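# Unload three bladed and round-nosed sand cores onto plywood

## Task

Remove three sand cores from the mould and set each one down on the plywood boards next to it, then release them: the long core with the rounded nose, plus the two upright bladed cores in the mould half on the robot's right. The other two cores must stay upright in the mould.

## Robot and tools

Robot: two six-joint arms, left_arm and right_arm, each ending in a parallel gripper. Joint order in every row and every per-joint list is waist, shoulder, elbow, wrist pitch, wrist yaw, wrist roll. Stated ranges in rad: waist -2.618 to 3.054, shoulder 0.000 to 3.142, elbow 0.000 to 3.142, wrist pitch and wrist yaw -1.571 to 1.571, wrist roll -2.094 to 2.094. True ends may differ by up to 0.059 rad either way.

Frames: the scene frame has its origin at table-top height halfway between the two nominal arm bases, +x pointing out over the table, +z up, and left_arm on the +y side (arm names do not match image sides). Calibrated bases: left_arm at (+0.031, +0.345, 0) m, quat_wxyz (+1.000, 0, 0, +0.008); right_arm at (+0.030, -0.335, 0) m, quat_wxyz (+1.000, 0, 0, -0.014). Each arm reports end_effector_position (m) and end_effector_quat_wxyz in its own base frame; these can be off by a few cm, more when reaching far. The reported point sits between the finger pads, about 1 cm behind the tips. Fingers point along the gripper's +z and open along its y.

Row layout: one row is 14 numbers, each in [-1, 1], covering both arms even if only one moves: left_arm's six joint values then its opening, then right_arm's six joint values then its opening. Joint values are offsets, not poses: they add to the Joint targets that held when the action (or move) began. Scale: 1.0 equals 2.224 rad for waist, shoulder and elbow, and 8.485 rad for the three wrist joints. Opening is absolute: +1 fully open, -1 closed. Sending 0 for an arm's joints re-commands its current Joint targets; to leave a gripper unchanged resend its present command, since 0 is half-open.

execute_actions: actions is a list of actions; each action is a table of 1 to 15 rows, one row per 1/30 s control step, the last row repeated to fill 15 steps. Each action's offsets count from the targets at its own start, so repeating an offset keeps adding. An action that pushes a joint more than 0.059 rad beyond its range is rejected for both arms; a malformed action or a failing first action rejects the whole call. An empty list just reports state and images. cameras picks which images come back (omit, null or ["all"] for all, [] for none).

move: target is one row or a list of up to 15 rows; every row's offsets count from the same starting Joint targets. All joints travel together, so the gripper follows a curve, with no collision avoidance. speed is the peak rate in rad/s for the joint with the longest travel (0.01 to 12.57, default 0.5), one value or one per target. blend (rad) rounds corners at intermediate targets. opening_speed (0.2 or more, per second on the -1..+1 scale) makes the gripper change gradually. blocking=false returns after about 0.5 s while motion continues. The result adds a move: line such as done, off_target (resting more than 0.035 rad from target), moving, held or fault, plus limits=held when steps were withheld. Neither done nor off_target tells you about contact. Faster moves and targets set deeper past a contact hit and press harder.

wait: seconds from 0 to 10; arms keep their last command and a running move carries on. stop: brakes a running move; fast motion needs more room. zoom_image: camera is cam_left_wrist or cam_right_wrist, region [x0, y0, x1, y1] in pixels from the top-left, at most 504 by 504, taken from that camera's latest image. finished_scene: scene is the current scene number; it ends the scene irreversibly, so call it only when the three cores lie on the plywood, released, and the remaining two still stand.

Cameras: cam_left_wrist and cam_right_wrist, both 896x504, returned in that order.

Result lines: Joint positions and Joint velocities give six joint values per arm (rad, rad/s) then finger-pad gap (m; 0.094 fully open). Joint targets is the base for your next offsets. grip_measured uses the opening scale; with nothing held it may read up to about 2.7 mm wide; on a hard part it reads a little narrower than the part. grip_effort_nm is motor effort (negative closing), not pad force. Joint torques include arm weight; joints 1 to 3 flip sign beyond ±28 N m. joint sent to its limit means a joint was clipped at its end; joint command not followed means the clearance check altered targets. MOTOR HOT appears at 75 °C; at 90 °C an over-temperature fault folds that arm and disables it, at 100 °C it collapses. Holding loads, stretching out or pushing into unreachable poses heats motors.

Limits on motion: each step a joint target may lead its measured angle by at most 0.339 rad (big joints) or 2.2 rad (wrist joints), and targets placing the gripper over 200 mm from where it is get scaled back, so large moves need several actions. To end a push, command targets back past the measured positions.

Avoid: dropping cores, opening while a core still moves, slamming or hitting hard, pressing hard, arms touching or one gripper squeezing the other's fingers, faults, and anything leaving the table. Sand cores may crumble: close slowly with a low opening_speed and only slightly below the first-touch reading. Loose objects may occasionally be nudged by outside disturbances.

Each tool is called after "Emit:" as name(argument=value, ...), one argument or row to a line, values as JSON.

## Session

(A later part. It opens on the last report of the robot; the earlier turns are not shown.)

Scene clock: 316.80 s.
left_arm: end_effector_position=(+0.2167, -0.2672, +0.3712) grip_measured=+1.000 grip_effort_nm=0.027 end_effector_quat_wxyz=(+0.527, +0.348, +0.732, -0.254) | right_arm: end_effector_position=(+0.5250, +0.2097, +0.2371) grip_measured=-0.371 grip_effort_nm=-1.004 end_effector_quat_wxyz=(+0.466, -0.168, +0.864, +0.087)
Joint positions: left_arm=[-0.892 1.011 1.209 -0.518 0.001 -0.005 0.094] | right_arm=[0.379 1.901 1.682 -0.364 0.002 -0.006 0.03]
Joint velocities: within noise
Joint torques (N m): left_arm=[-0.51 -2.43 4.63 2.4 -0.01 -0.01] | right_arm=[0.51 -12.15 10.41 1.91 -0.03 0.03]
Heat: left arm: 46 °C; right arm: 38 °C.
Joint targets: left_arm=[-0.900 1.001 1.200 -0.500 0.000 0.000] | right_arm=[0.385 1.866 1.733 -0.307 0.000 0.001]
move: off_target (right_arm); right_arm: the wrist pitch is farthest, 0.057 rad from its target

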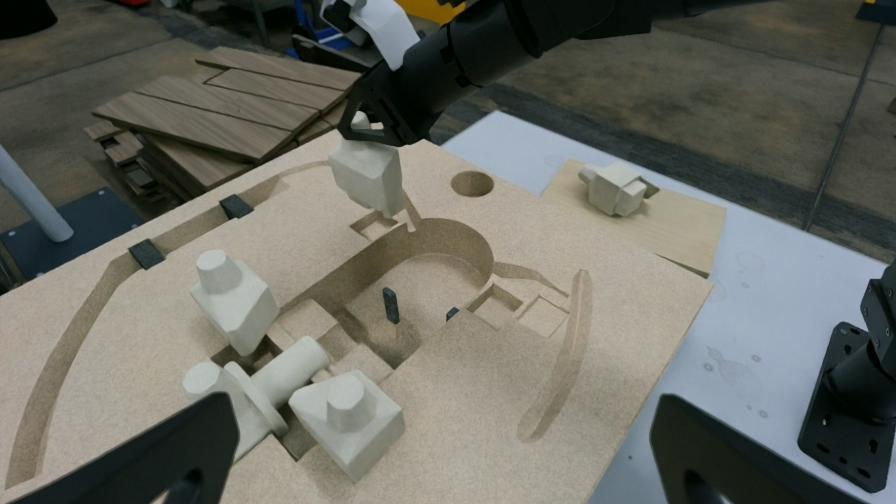

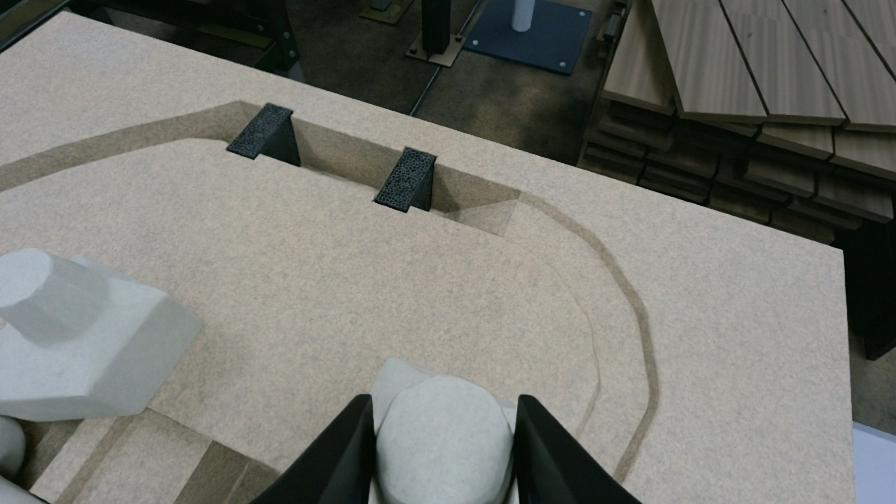

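Emit:
move(
  target=[
    [0,0,0,0,0,0,1,0,0,0.0585,-0.0141,0,0,-0.55],
    [0,0,0,0,0,0,1,0,-0.3471,-0.2554,-0.0345,0,0,-0.55],
    [0,0,0,0,0,0,1,-0.3683,-0.3471,-0.2554,-0.0345,0,0,-0.55],
    [0,0,0,0,0,0,1,-0.3683,-0.1529,-0.1084,-0.1295,0,0,-0.55],
  ],
  speed=[0.25,0.5,0.6,0.6],
  blend=0.05,
)

Emit:
zoom_image(
  camera="cam_left_wrist",
  region=[530, 30, 830, 280],
)

Scene clock: 332.63 s.
left_arm: end_effector_position=(+0.2167, -0.2672, +0.3712) grip_measured=+1.000 grip_effort_nm=0.027 end_effector_quat_wxyz=(+0.527, +0.348, +0.732, -0.254) | right_arm: end_effector_position=(+0.2584, -0.1189, +0.1767) grip_measured=-0.371 grip_effort_nm=-1.004 end_effector_quat_wxyz=(+0.053, +0.211, +0.976, -0.015)
Joint positions: left_arm=[-0.892 1.011 1.209 -0.518 0.001 -0.005 0.094] | right_arm=[-0.431 1.527 1.451 -1.384 0.005 -0.006 0.03]
Joint velocities: within noise
Joint torques (N m): left_arm=[-0.49 -2.45 4.71 2.4 0.04 0.01] | right_arm=[-0.25 -5.2 8.53 0.08 -0.06 0.04]
Heat: left arm: 46 °C; right arm: 41 °C.
Joint targets: left_arm=[-0.900 1.001 1.200 -0.500 0.000 0.000] | right_arm=[-0.434 1.526 1.492 -1.406 0.000 0.001]
move: off_target (right_arm); right_arm: the elbow is farthest, 0.041 rad from its target

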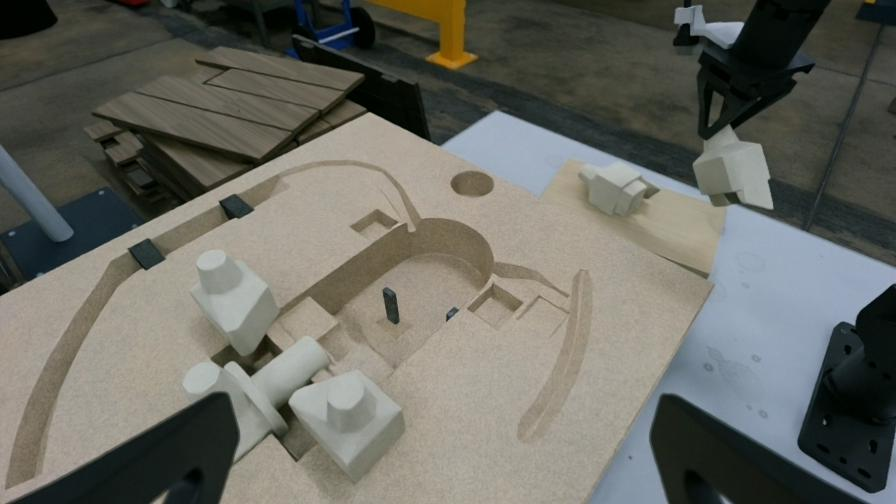

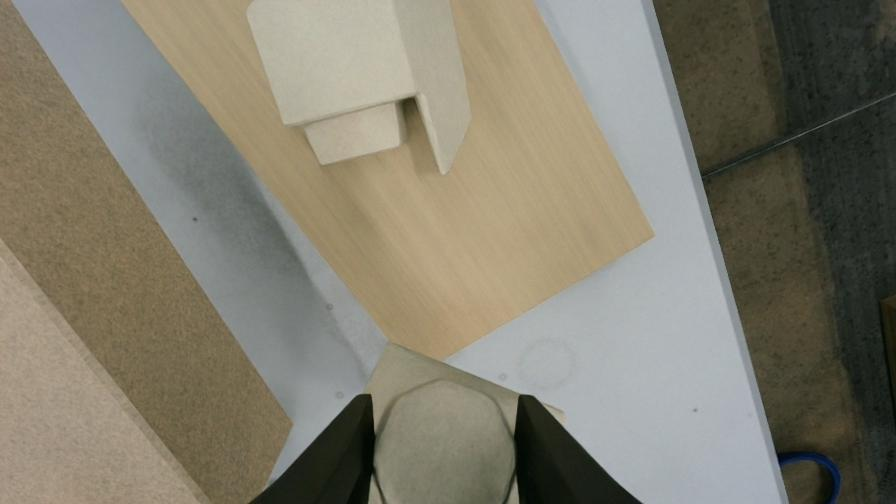

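Scaled by 1.680.

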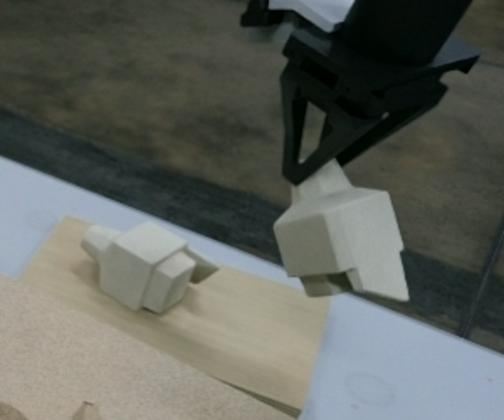

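Emit:
move(
  target=[
    [0,0,0,0,0,0,1,-0.0351,0,0,0,0,0.1248,-0.55],
    [0,0,0,0,0,0,1,-0.0351,-0.0139,-0.0818,0.016,0,0.1248,-0.55],
  ],
  speed=[0.8,0.3],
)

Emit:
zoom_image(
  camera="cam_left_wrist",
  region=[530, 30, 830, 280],
)

Scene clock: 351.30 s.
left_arm: end_effector_position=(+0.2167, -0.2672, +0.3712) grip_measured=+1.000 grip_effort_nm=0.032 end_effector_quat_wxyz=(+0.527, +0.348, +0.732, -0.254) | right_arm: end_effector_position=(+0.2425, -0.1341, +0.1397) grip_measured=-0.371 grip_effort_nm=-1.004 end_effector_quat_wxyz=(+0.033, +0.701, +0.712, +0.007)
Joint positions: left_arm=[-0.892 1.011 1.209 -0.518 0.001 -0.005 0.094] | right_arm=[-0.506 1.527 1.307 -1.284 0.005 1.049 0.03]
Joint velocities: within noise
Joint torques (N m): left_arm=[-0.47 -2.48 4.75 2.39 0.01 0] | right_arm=[-0.58 -7.8 5.42 0.33 -0.05 0.08]
Heat: left arm: 47 °C; right arm: 37 °C.
Joint targets: left_arm=[-0.900 1.001 1.200 -0.500 0.000 0.000] | right_arm=[-0.512 1.495 1.310 -1.270 0.000 1.059]
move: done

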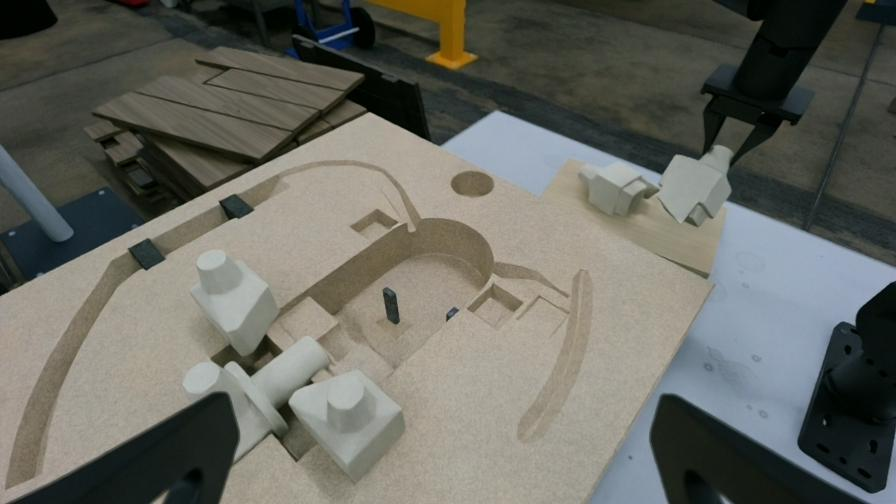

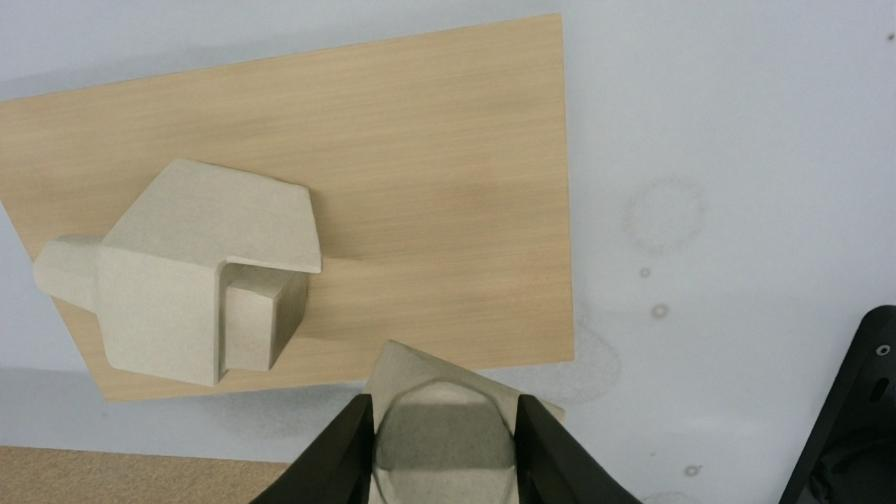

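Scaled by 1.680.

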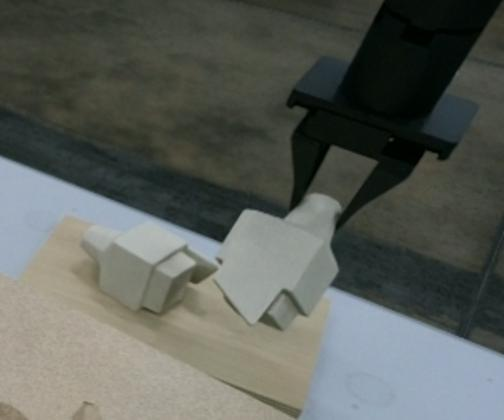

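Emit:
move(
  target=[
    [0,0,0,0,0,0,1,-0.0378,0.0324,0.0261,-0.0007,0,-0.0099,-0.58],
    [0,0,0,0,0,0,1,-0.0504,0.0432,-0.0171,0.0134,0,-0.0132,-0.58],
    [0,0,0,0,0,0,1,-0.0683,0.0661,-0.0468,0.0272,0,-0.0179,-0.58],
  ],
  speed=[0.2,0.12,0.12],
  opening_speed=0.4,
)

Emit:
zoom_image(
  camera="cam_left_wrist",
  region=[530, 30, 830, 280],
)

Scene clock: 364.73 s.
left_arm: end_effector_position=(+0.2167, -0.2672, +0.3712) grip_measured=+1.000 grip_effort_nm=0.027 end_effector_quat_wxyz=(+0.527, +0.348, +0.732, -0.254) | right_arm: end_effector_position=(+0.2415, -0.1866, +0.0878) grip_measured=-0.371 grip_effort_nm=-1.009 end_effector_quat_wxyz=(+0.041, +0.707, +0.706, +0.003)
Joint positions: left_arm=[-0.892 1.011 1.209 -0.518 0.001 -0.005 0.094] | right_arm=[-0.659 1.635 1.209 -1.063 0.005 0.912 0.03]
Joint velocities: within noise
Joint torques (N m): left_arm=[-0.47 -2.39 4.7 2.38 0.01 -0.01] | right_arm=[-0.51 -5.53 4.96 0.48 -0.05 -0.06]
Heat: left arm: 47 °C; right arm: 38 °C.
Joint targets: left_arm=[-0.900 1.001 1.200 -0.500 0.000 0.000] | right_arm=[-0.664 1.641 1.206 -1.039 0.000 0.908]
move: done

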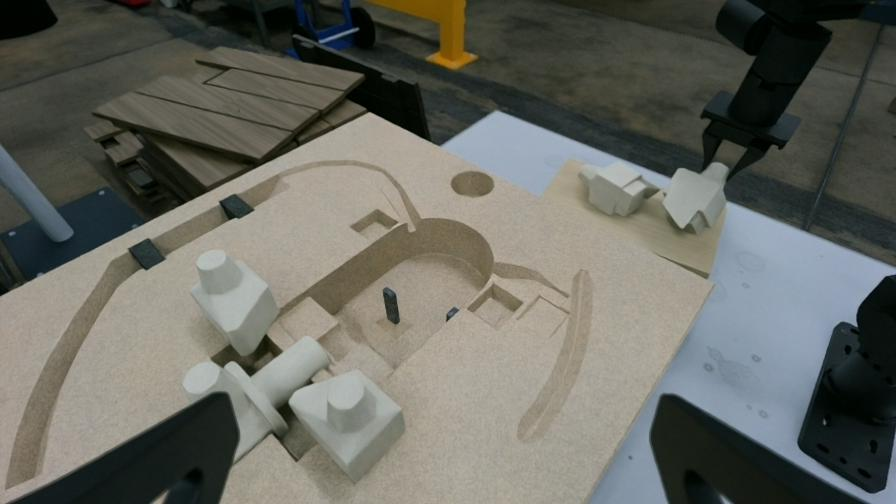

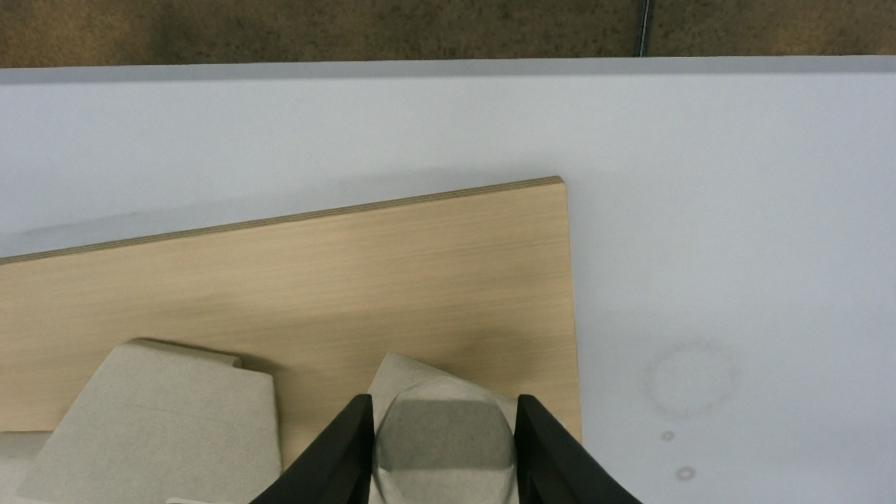

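Scaled by 1.680.

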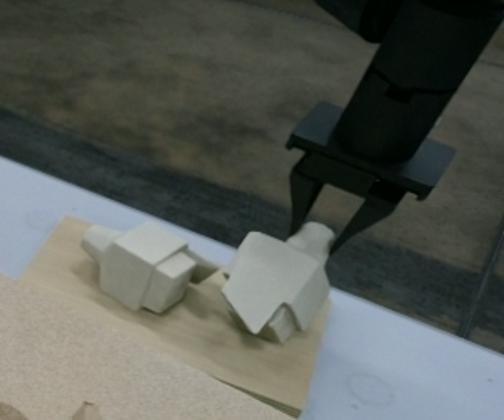

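Emit:
move(
  target=[
    [0,0,0,0,0,0,1,-0.0162,0.0283,-0.0189,0.0123,0,-0.0044,-0.58],
    [0,0,0,0,0,0,1,-0.018,0.0472,-0.0355,0.0216,0,-0.0048,-0.58],
  ],
  speed=0.1,
)

Emit:
zoom_image(
  camera="cam_left_wrist",
  region=[530, 30, 830, 280],
)

Scene clock: 371.37 s.
left_arm: end_effector_position=(+0.2167, -0.2672, +0.3712) grip_measured=+1.000 grip_effort_nm=0.027 end_effector_quat_wxyz=(+0.527, +0.348, +0.732, -0.254) | right_arm: end_effector_position=(+0.2475, -0.2121, +0.0495) grip_measured=-0.373 grip_effort_nm=-1.004 end_effector_quat_wxyz=(+0.057, +0.707, +0.705, -0.003)
Joint positions: left_arm=[-0.892 1.011 1.209 -0.518 0.001 -0.005 0.094] | right_arm=[-0.704 1.723 1.147 -0.882 0.015 0.87 0.029]
Joint velocities: within noise
Joint torques (N m): left_arm=[-0.53 -2.41 4.71 2.4 0.02 0] | right_arm=[-0.05 -4.77 3.59 0.55 -0.15 -0.08]
Heat: left arm: 47 °C; right arm: 38 °C.
Joint targets: left_arm=[-0.900 1.001 1.200 -0.500 0.000 0.000] | right_arm=[-0.704 1.747 1.127 -0.856 0.000 0.867]
move: done

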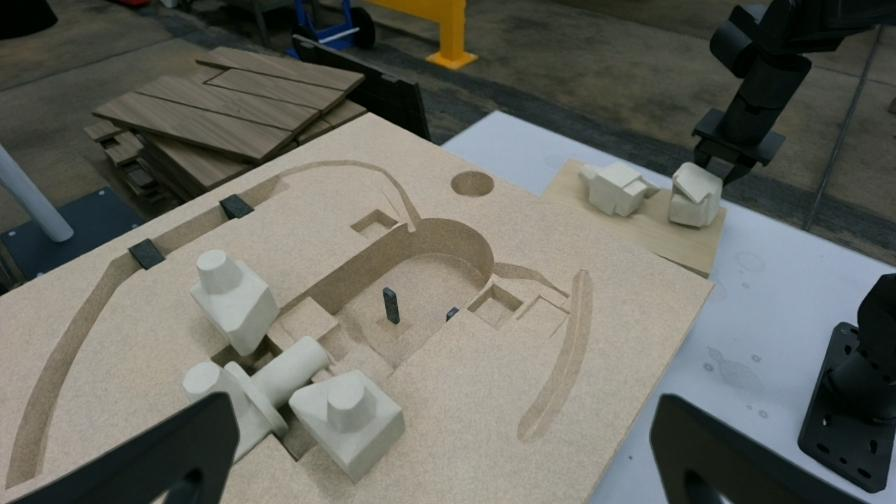

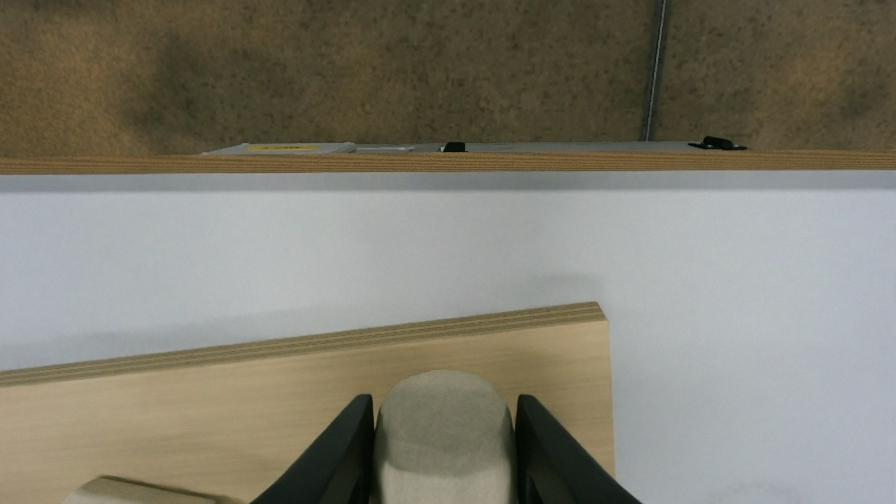

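Scaled by 1.680.

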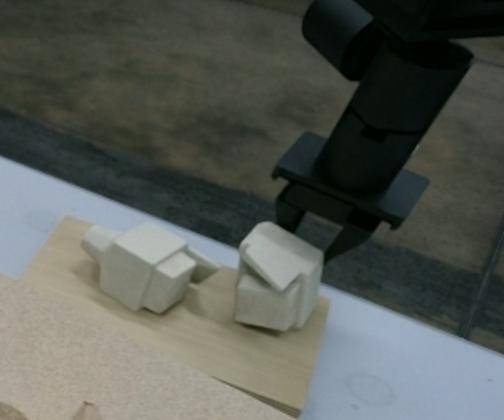

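Emit:
move(
  target=[0,0,0,0,0,0,1,0,0.002,-0.004,0.001,0,0,0.2],
  speed=0.1,
  opening_speed=0.4,
)

Emit:
zoom_image(
  camera="cam_left_wrist",
  region=[530, 30, 830, 280],
)

Scene clock: 375.47 s.
left_arm: end_effector_position=(+0.2167, -0.2672, +0.3712) grip_measured=+1.000 grip_effort_nm=0.027 end_effector_quat_wxyz=(+0.527, +0.348, +0.732, -0.254) | right_arm: end_effector_position=(+0.2456, -0.2078, +0.0383) grip_measured=+0.197 grip_effort_nm=0.173 end_effector_quat_wxyz=(+0.045, +0.707, +0.705, +0.004)
Joint positions: left_arm=[-0.892 1.011 1.209 -0.518 0.001 -0.005 0.094] | right_arm=[-0.705 1.742 1.124 -0.862 0 0.869 0.056]
Joint velocities: within noise
Joint torques (N m): left_arm=[-0.57 -2.43 4.68 2.39 0.01 0] | right_arm=[0.08 -5.94 4.53 0.4 -0.02 -0.05]
Heat: left arm: 47 °C; right arm: 38 °C.
Joint targets: left_arm=[-0.900 1.001 1.200 -0.500 0.000 0.000] | right_arm=[-0.704 1.751 1.118 -0.847 0.000 0.867]
move: done

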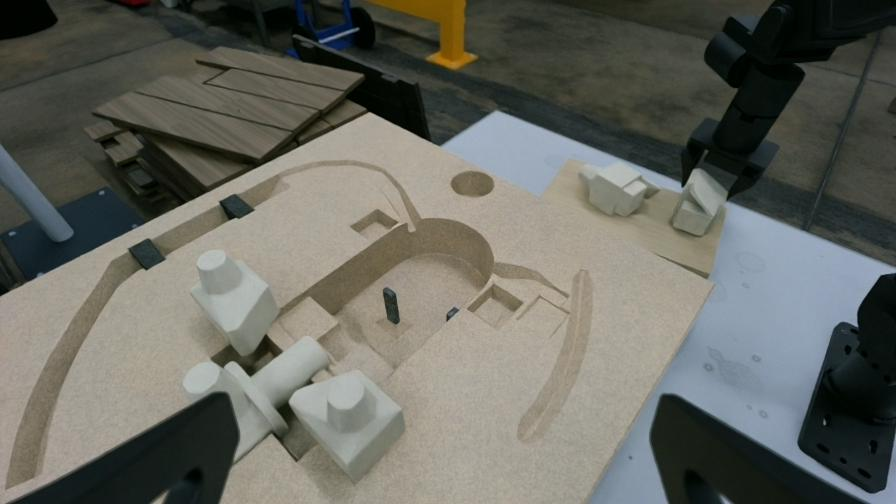

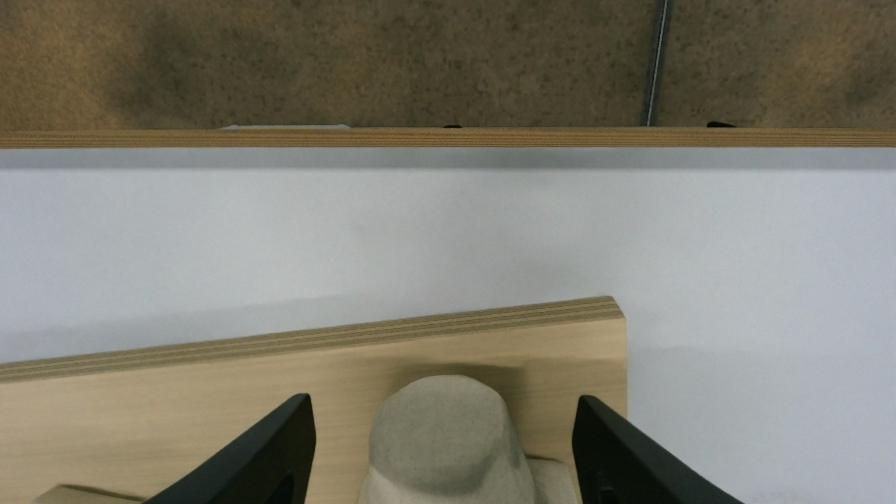

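Scaled by 1.680.

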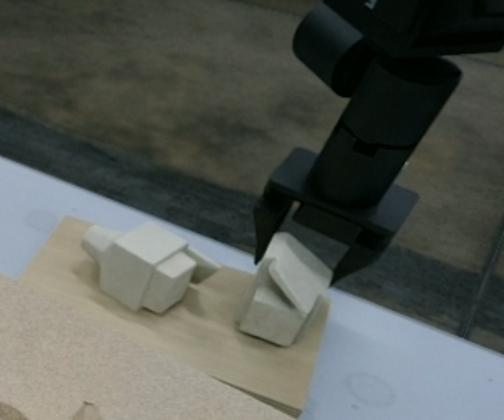

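Emit:
zoom_image(
  camera="cam_left_wrist",
  region=[160, 230, 460, 480],
)

Emit:
move(
  target=[
    [0.12,0.1,0.2,-0.05,0,0,1,0,0,0.135,0,0,0,0.3],
    [0.12,0.1,0.2,-0.05,0,0,1,0,-0.28,0.1,0,0,0,0.3],
  ],
  speed=[0.4,0.8],
)

Scaled by 1.680.

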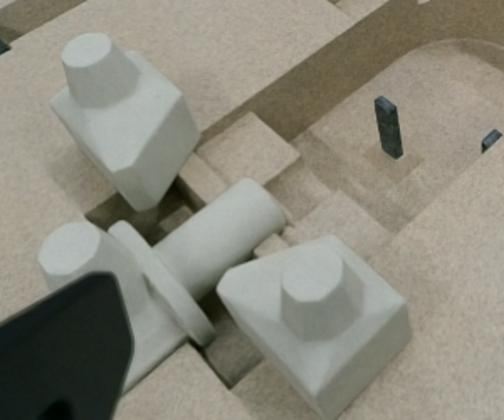

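Scene clock: 388.43 s.
left_arm: end_effector_position=(+0.2781, -0.2052, +0.3953) grip_measured=+1.000 grip_effort_nm=0.032 end_effector_quat_wxyz=(+0.478, +0.269, +0.821, -0.159) | right_arm: end_effector_position=(+0.2540, -0.2148, +0.3230) grip_measured=+0.297 grip_effort_nm=0.178 end_effector_quat_wxyz=(+0.451, +0.631, +0.630, +0.037)
Joint positions: left_arm=[-0.639 1.215 1.62 -0.921 -0.001 -0.005 0.094] | right_arm=[-0.705 1.125 1.349 -0.854 0 0.869 0.061]
Joint velocities: within noise
Joint torques (N m): left_arm=[0.54 -2.14 6.69 2.03 0.04 0.01] | right_arm=[0.09 -2.11 5.07 1.41 -0.01 -0.06]
Heat: left arm: 47 °C; right arm: 38 °C.
Joint targets: left_arm=[-0.633 1.223 1.645 -0.924 -0.001 0.000] | right_arm=[-0.704 1.128 1.340 -0.847 0.000 0.867]
move: done

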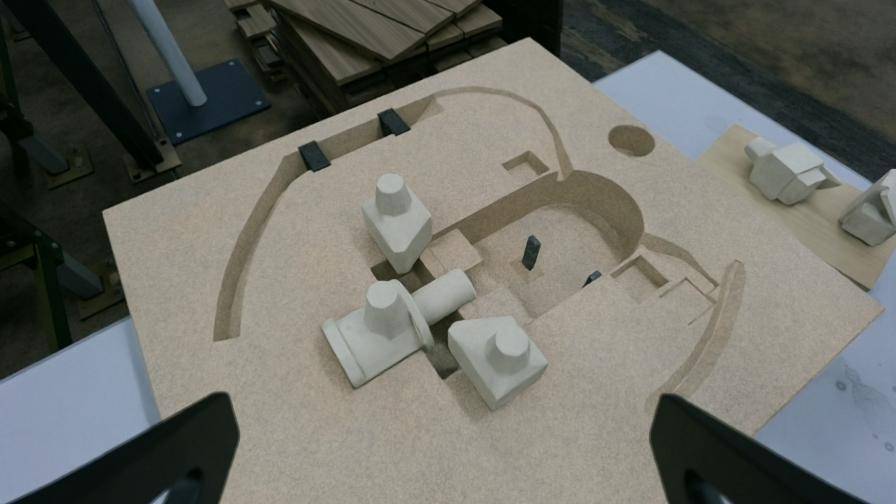

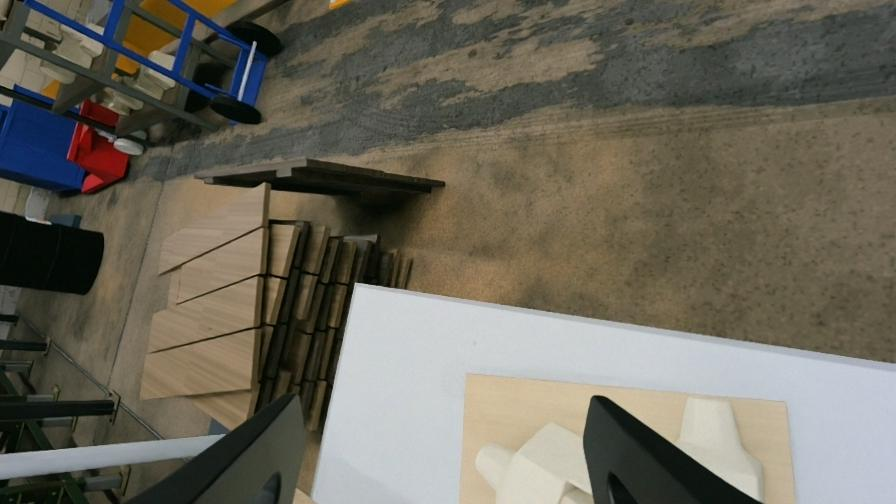

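Emit:
move(
  target=[0.1974,0.268,0.0598,-0.0146,0.0778,-0.1091,1,0,0,0,0,0,0,0.3],
  speed=0.7,
  cameras=["cam_left_wrist"],
)

Scene clock: 420.97 s.
left_arm: end_effector_position=(+0.3992, -0.1864, +0.2304) grip_measured=+1.000 grip_effort_nm=0.027 end_effector_quat_wxyz=(+0.025, -0.260, +0.888, -0.378) | right_arm: end_effector_position=(+0.2540, -0.2148, +0.3230) grip_measured=+0.297 grip_effort_nm=0.173 end_effector_quat_wxyz=(+0.451, +0.631, +0.630, +0.037)
Joint positions: left_arm=[-0.194 1.812 1.752 -1.04 0.644 -0.923 0.094] | right_arm=[-0.705 1.125 1.349 -0.854 0 0.869 0.061]
Joint velocities: within noise
Joint torques (N m): left_arm=[-0.06 -7.47 7.28 1.16 0.57 -0.08] | right_arm=[0.09 -2.14 5.08 1.41 -0.01 -0.05]
Heat: left arm: 46 °C; right arm: 38 °C.
Joint targets: left_arm=[-0.193 1.819 1.778 -1.048 0.660 -0.926] | right_arm=[-0.704 1.128 1.340 -0.847 0.000 0.867]
move: done
Images, in order (width x height): cam_left_wrist 896x504.

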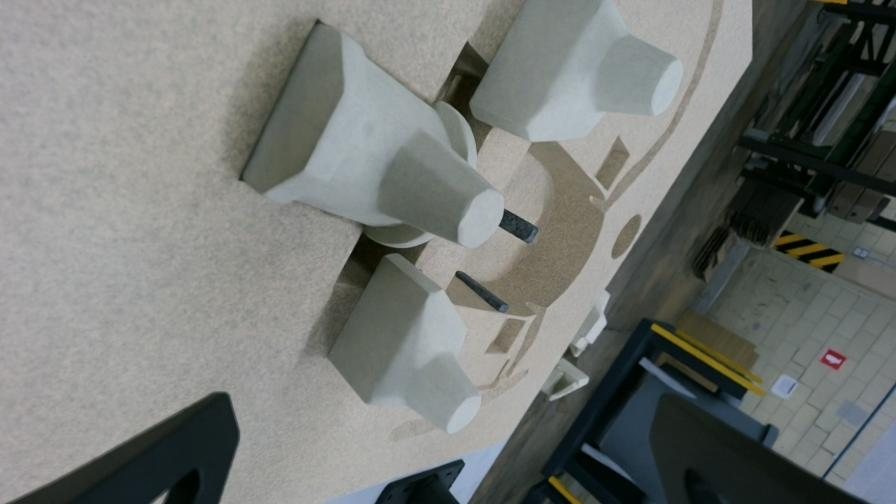

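Emit:
move(
  target=[0,0,0,0,0,0.2183,1,0,0,0,0,0,0,0.3],
  speed=1.0,
  cameras=["cam_left_wrist"],
)

Scene clock: 428.37 s.
left_arm: end_effector_position=(+0.3985, -0.1864, +0.2302) grip_measured=+1.000 grip_effort_nm=0.022 end_effector_quat_wxyz=(+0.314, +0.548, +0.746, -0.211) | right_arm: end_effector_position=(+0.2540, -0.2148, +0.3230) grip_measured=+0.297 grip_effort_nm=0.173 end_effector_quat_wxyz=(+0.451, +0.631, +0.630, +0.037)
Joint positions: left_arm=[-0.194 1.812 1.752 -1.043 0.645 0.914 0.094] | right_arm=[-0.705 1.125 1.349 -0.854 0 0.869 0.061]
Joint velocities: within noise
Joint torques (N m): left_arm=[0.02 -7.46 7.28 1.22 0.56 0.06] | right_arm=[0.09 -2.14 5.08 1.42 -0.01 -0.06]
Heat: left arm: 44 °C; right arm: 38 °C.
Joint targets: left_arm=[-0.193 1.819 1.778 -1.048 0.660 0.926] | right_arm=[-0.704 1.128 1.340 -0.847 0.000 0.867]
move: done
Images, in order (width x height): cam_left_wrist 896x504.

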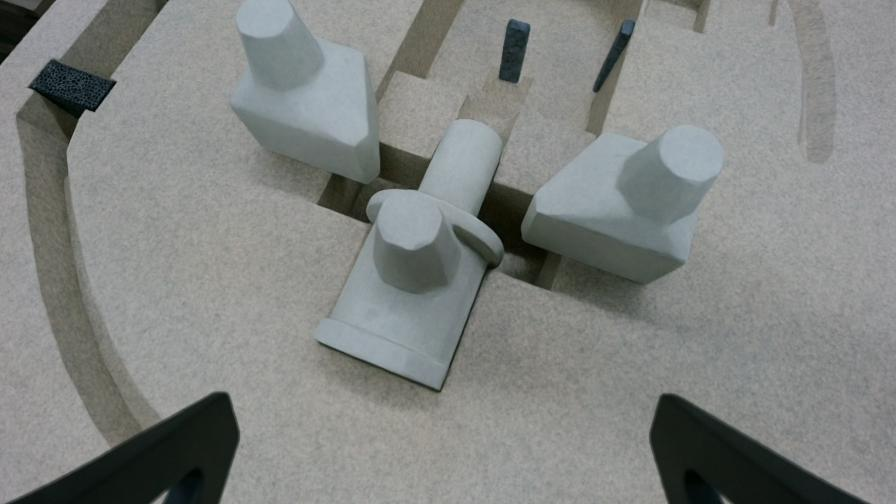

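Emit:
move(
  target=[-0.0471,0.0669,-0.0111,0.0279,-0.0066,-0.0164,1,0,0,0,0,0,0,0.3],
  speed=0.3,
  cameras=["cam_left_wrist"],
)

Scene clock: 442.50 s.
left_arm: end_effector_position=(+0.4338, -0.2345, +0.1875) grip_measured=+1.000 grip_effort_nm=0.022 end_effector_quat_wxyz=(+0.319, +0.542, +0.749, -0.210) | right_arm: end_effector_position=(+0.2540, -0.2148, +0.3230) grip_measured=+0.297 grip_effort_nm=0.178 end_effector_quat_wxyz=(+0.451, +0.631, +0.630, +0.037)
Joint positions: left_arm=[-0.294 1.952 1.752 -0.826 0.595 0.789 0.094] | right_arm=[-0.705 1.125 1.349 -0.854 0 0.869 0.061]
Joint velocities: within noise
Joint torques (N m): left_arm=[-0.35 -8.18 5.35 1.58 0.45 -0.08] | right_arm=[0.09 -2.14 5.07 1.41 0 -0.06]
Heat: left arm: 42 °C; right arm: 39 °C.
Joint targets: left_arm=[-0.298 1.968 1.753 -0.811 0.604 0.787] | right_arm=[-0.704 1.128 1.340 -0.847 0.000 0.867]
move: done
Images, in order (width x height): cam_left_wrist 896x504.

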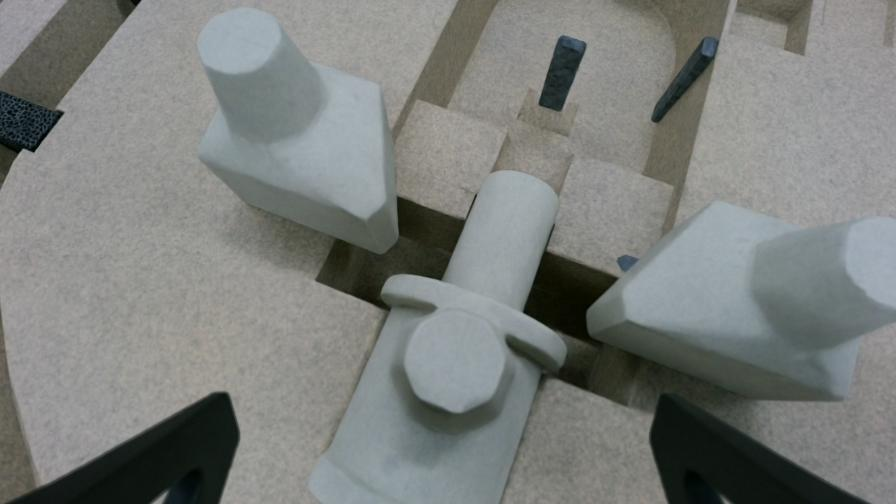

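Emit:
move(
  target=[-0.0112,0.019,-0.0018,0.0068,-0.0017,-0.0041,1,0,0,0,0,0,0,0.3],
  speed=0.2,
  cameras=["cam_left_wrist"],
)

Scene clock: 447.53 s.
left_arm: end_effector_position=(+0.4421, -0.2465, +0.1745) grip_measured=+1.000 grip_effort_nm=0.017 end_effector_quat_wxyz=(+0.320, +0.538, +0.751, -0.211) | right_arm: end_effector_position=(+0.2540, -0.2148, +0.3230) grip_measured=+0.297 grip_effort_nm=0.178 end_effector_quat_wxyz=(+0.451, +0.631, +0.630, +0.037)
Joint positions: left_arm=[-0.316 1.991 1.752 -0.769 0.581 0.754 0.094] | right_arm=[-0.705 1.125 1.349 -0.854 0 0.869 0.061]
Joint velocities: within noise
Joint torques (N m): left_arm=[-0.58 -8.25 5.04 1.56 0.45 -0.09] | right_arm=[0.09 -2.15 5.08 1.41 -0.01 -0.06]
Heat: left arm: 42 °C; right arm: 39 °C.
Joint targets: left_arm=[-0.323 2.010 1.749 -0.753 0.589 0.752] | right_arm=[-0.704 1.128 1.340 -0.847 0.000 0.867]
move: done
Images, in order (width x height): cam_left_wrist 896x504.

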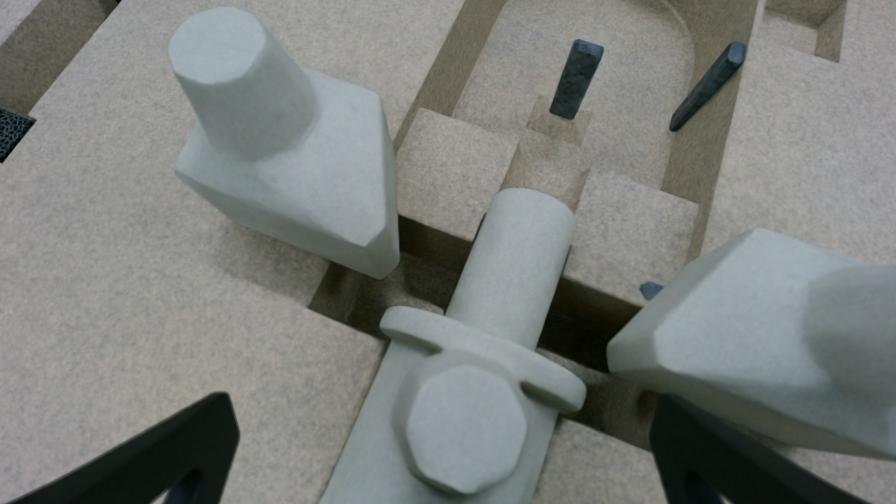

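Emit:
move(
  target=[-0.0015,0,-0.013,0,0.0028,0,1,0,0,0,0,0,0,0.3],
  speed=0.2,
  cameras=["cam_left_wrist"],
)

Emit:
move(
  target=[0,0,0,0,0,0,-0.55,0,0,0,0,0,0,0.3],
  opening_speed=0.6,
  cameras=["cam_left_wrist"],
)

Scene clock: 452.60 s.
left_arm: end_effector_position=(+0.4379, -0.2461, +0.1668) grip_measured=+1.000 grip_effort_nm=0.022 end_effector_quat_wxyz=(+0.311, +0.537, +0.754, -0.216) | right_arm: end_effector_position=(+0.2540, -0.2148, +0.3230) grip_measured=+0.297 grip_effort_nm=0.168 end_effector_quat_wxyz=(+0.451, +0.631, +0.630, +0.037)
Joint positions: left_arm=[-0.316 1.991 1.729 -0.766 0.587 0.754 0.094] | right_arm=[-0.705 1.125 1.349 -0.854 0 0.869 0.061]
Joint velocities: within noise
Joint torques (N m): left_arm=[-0.73 -8.18 4.63 1.5 0.67 -0.07] | right_arm=[0.09 -2.14 5.08 1.41 -0.01 -0.06]
Heat: left arm: 42 °C; right arm: 39 °C.
Joint targets: left_arm=[-0.326 2.010 1.720 -0.753 0.613 0.752] | right_arm=[-0.704 1.128 1.340 -0.847 0.000 0.867]
move: done
Images, in order (width x height): cam_left_wrist 896x504.

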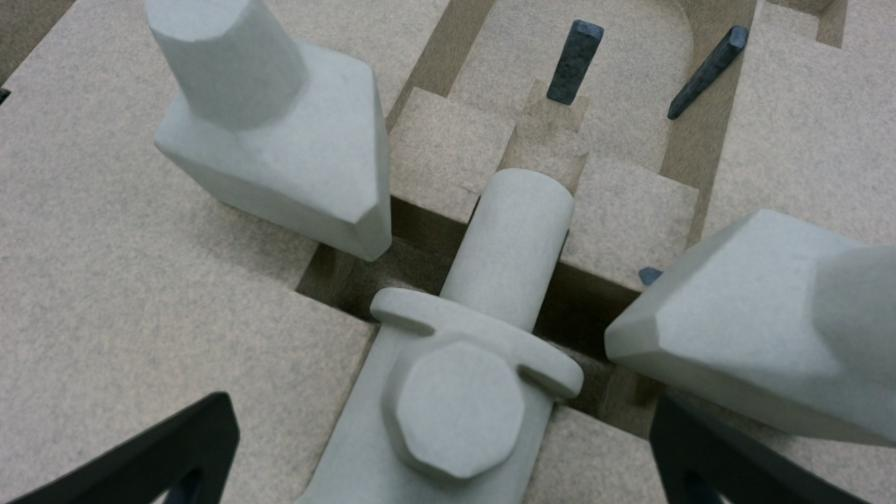

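Scene clock: 455.40 s.
left_arm: end_effector_position=(+0.4357, -0.2467, +0.1666) grip_measured=-0.405 grip_effort_nm=-0.989 end_effector_quat_wxyz=(+0.308, +0.536, +0.754, -0.221) | right_arm: end_effector_position=(+0.2540, -0.2148, +0.3230) grip_measured=+0.297 grip_effort_nm=0.178 end_effector_quat_wxyz=(+0.451, +0.631, +0.630, +0.037)
Joint positions: left_arm=[-0.316 1.991 1.729 -0.773 0.595 0.753 0.028] | right_arm=[-0.705 1.125 1.349 -0.854 0 0.869 0.061]
Joint velocities: within noise
Joint torques (N m): left_arm=[-0.73 -8.24 4.64 1.57 0.54 -0.06] | right_arm=[0.09 -2.14 5.09 1.42 -0.01 -0.06]
Heat: left arm: 41 °C; right arm: 39 °C.
Joint targets: left_arm=[-0.326 2.010 1.720 -0.753 0.613 0.752] | right_arm=[-0.704 1.128 1.340 -0.847 0.000 0.867]
move: done
Images, in order (width x height): cam_left_wrist 896x504.

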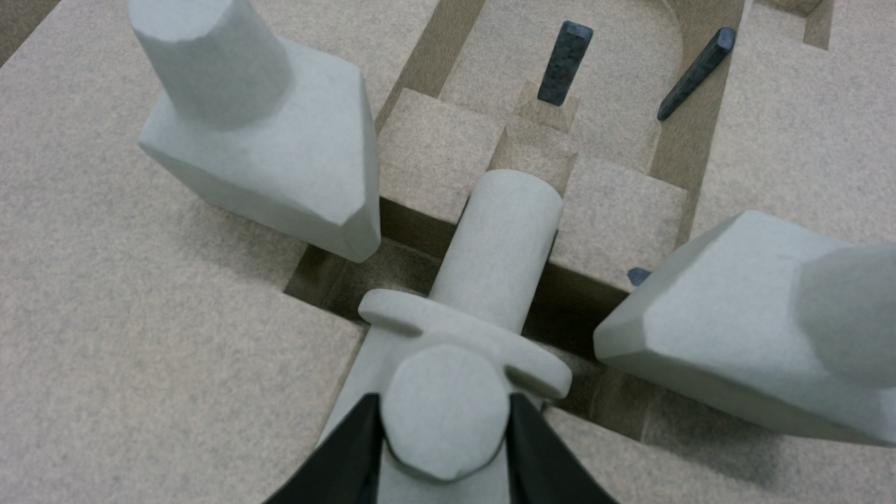

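Emit:
move(
  target=[
    [0.0015,0.002,0.077,-0.0145,0,0,-0.55,0,0,0,0,0,0,0.3],
    [0.0015,0.018,0.173,-0.0362,0,0,-0.55,0,0,0,0,0,0,0.3],
  ],
  speed=[0.12,0.2],
  cameras=["cam_left_wrist"],
)

Scene clock: 464.97 s.
left_arm: end_effector_position=(+0.4330, -0.2386, +0.2086) grip_measured=-0.407 grip_effort_nm=-1.004 end_effector_quat_wxyz=(+0.265, +0.532, +0.777, -0.207) | right_arm: end_effector_position=(+0.2540, -0.2148, +0.3230) grip_measured=+0.297 grip_effort_nm=0.173 end_effector_quat_wxyz=(+0.451, +0.631, +0.630, +0.037)
Joint positions: left_arm=[-0.319 2.059 2.051 -1.115 0.54 0.755 0.028] | right_arm=[-0.705 1.125 1.349 -0.854 0 0.869 0.061]
Joint velocities: within noise
Joint torques (N m): left_arm=[-0.24 -10.47 9.59 1.83 1.19 -0.1] | right_arm=[0.08 -2.13 5.07 1.42 -0.01 -0.06]
Heat: left arm: 41 °C; right arm: 39 °C.
Joint targets: left_arm=[-0.323 2.050 2.105 -1.060 0.613 0.752] | right_arm=[-0.704 1.128 1.340 -0.847 0.000 0.867]
move: off_target (left_arm); left_arm: the wrist yaw is farthest, 0.073 rad from its target
Images, in order (width x height): cam_left_wrist 896x504.

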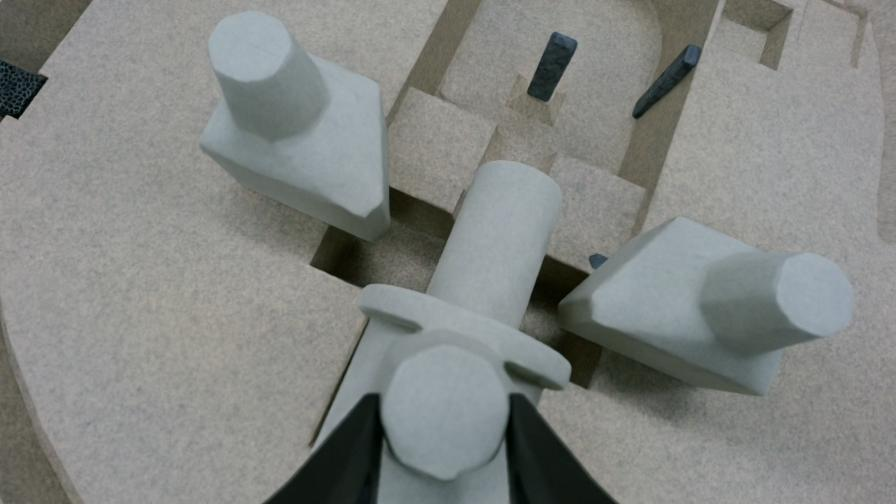

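Emit:
move(
  target=[0,0.02,0.11,-0.017,0.005,0,-0.55,0,0,0,0,0,0,0.3],
  speed=0.25,
  cameras=["cam_left_wrist"],
)

Scene clock: 469.27 s.
left_arm: end_effector_position=(+0.4337, -0.2434, +0.2590) grip_measured=-0.407 grip_effort_nm=-1.004 end_effector_quat_wxyz=(+0.291, +0.535, +0.764, -0.214) | right_arm: end_effector_position=(+0.2540, -0.2148, +0.3230) grip_measured=+0.297 grip_effort_nm=0.173 end_effector_quat_wxyz=(+0.451, +0.631, +0.630, +0.037)
Joint positions: left_arm=[-0.319 2.102 2.297 -1.266 0.568 0.755 0.028] | right_arm=[-0.705 1.125 1.349 -0.854 0 0.869 0.061]
Joint velocities: within noise
Joint torques (N m): left_arm=[-0.27 -10.37 9.22 1.97 1.34 -0.11] | right_arm=[0.09 -2.13 5.09 1.4 -0.01 -0.06]
Heat: left arm: 41 °C; right arm: 39 °C.
Joint targets: left_arm=[-0.323 2.094 2.350 -1.205 0.655 0.752] | right_arm=[-0.704 1.128 1.340 -0.847 0.000 0.867]
move: off_target (left_arm); left_arm: the wrist yaw is farthest, 0.087 rad from its target
Images, in order (width x height): cam_left_wrist 896x504.

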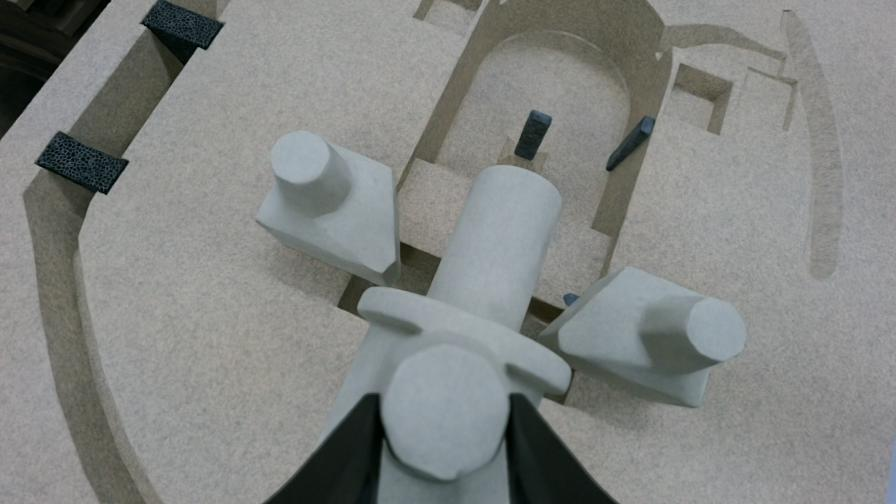

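Emit:
move(
  target=[
    [0.2352,0,0.02,0,0,0,-0.55,0,0,0,0,0,0,0.3],
    [0.5013,-0.3534,-0.3804,0.0057,0,0,-0.55,0,0,0,0,0,0,0.3],
    [0.5013,-0.3844,-0.6295,0.0627,0,0,-0.55,0,0,0,0,0,0,0.3],
  ],
  speed=[0.5,0.6,0.5],
  blend=0.06,
)

Scene clock: 490.37 s.
left_arm: end_effector_position=(+0.2766, +0.1422, +0.1448) grip_measured=-0.407 grip_effort_nm=-0.999 end_effector_quat_wxyz=(+0.349, +0.049, +0.935, -0.043) | right_arm: end_effector_position=(+0.2540, -0.2148, +0.3230) grip_measured=+0.297 grip_effort_nm=0.173 end_effector_quat_wxyz=(+0.451, +0.631, +0.630, +0.037)
Joint positions: left_arm=[0.786 1.293 0.931 -0.746 0.57 0.754 0.028] | right_arm=[-0.705 1.125 1.349 -0.854 0 0.869 0.061]
Joint velocities: left_arm=[-0.002 -0.007 0.002 0.095 0.154 -0.037 0] | right_arm=[within noise]
Joint torques (N m): left_arm=[0.54 -7.73 6.63 2.06 1.33 -0.09] | right_arm=[0.09 -2.13 5.08 1.41 -0.01 -0.06]
Heat: left arm: 42 °C; right arm: 40 °C.
Joint targets: left_arm=[0.792 1.240 0.949 -0.673 0.655 0.752] | right_arm=[-0.704 1.128 1.340 -0.847 0.000 0.867]
move: off_target (left_arm); left_arm: the wrist yaw is farthest, 0.085 rad from its target

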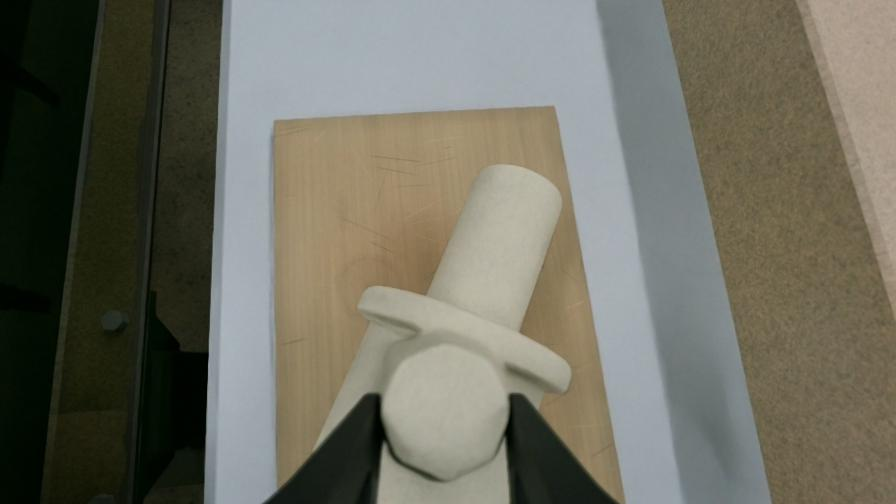

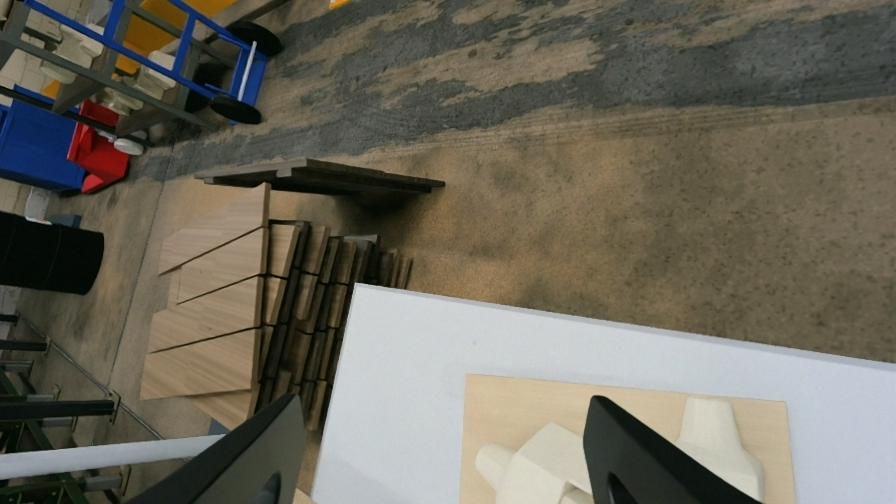

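Emit:
move(
  target=[0.018,0.0067,-0.0495,0.0147,0,0,-0.55,0,0,0,0,0,0,0.3],
  speed=0.15,
  cameras=["cam_left_wrist"],
)

Scene clock: 496.00 s.
left_arm: end_effector_position=(+0.2745, +0.1494, +0.1276) grip_measured=-0.407 grip_effort_nm=-1.004 end_effector_quat_wxyz=(+0.369, +0.040, +0.928, -0.037) | right_arm: end_effector_position=(+0.2540, -0.2148, +0.3230) grip_measured=+0.297 grip_effort_nm=0.168 end_effector_quat_wxyz=(+0.451, +0.631, +0.630, +0.037)
Joint positions: left_arm=[0.824 1.289 0.835 -0.621 0.602 0.753 0.028] | right_arm=[-0.705 1.125 1.349 -0.854 0 0.869 0.061]
Joint velocities: within noise
Joint torques (N m): left_arm=[0.62 -6.22 5.44 2.07 0.98 -0.07] | right_arm=[0.09 -2.14 5.07 1.41 -0.01 -0.05]
Heat: left arm: 42 °C; right arm: 40 °C.
Joint targets: left_arm=[0.832 1.254 0.839 -0.548 0.656 0.752] | right_arm=[-0.704 1.128 1.340 -0.847 0.000 0.867]
move: off_target (left_arm); left_arm: the wrist pitch is farthest, 0.073 rad from its target
Images, in order (width x height): cam_left_wrist 896x504.

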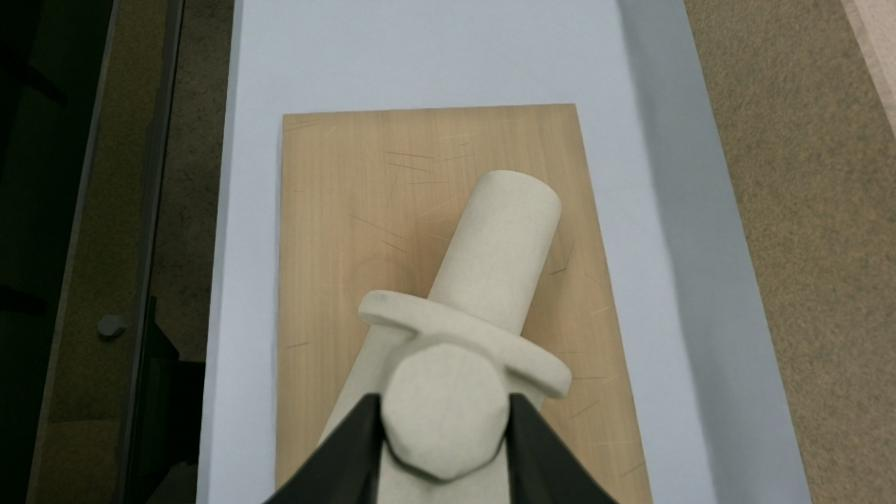

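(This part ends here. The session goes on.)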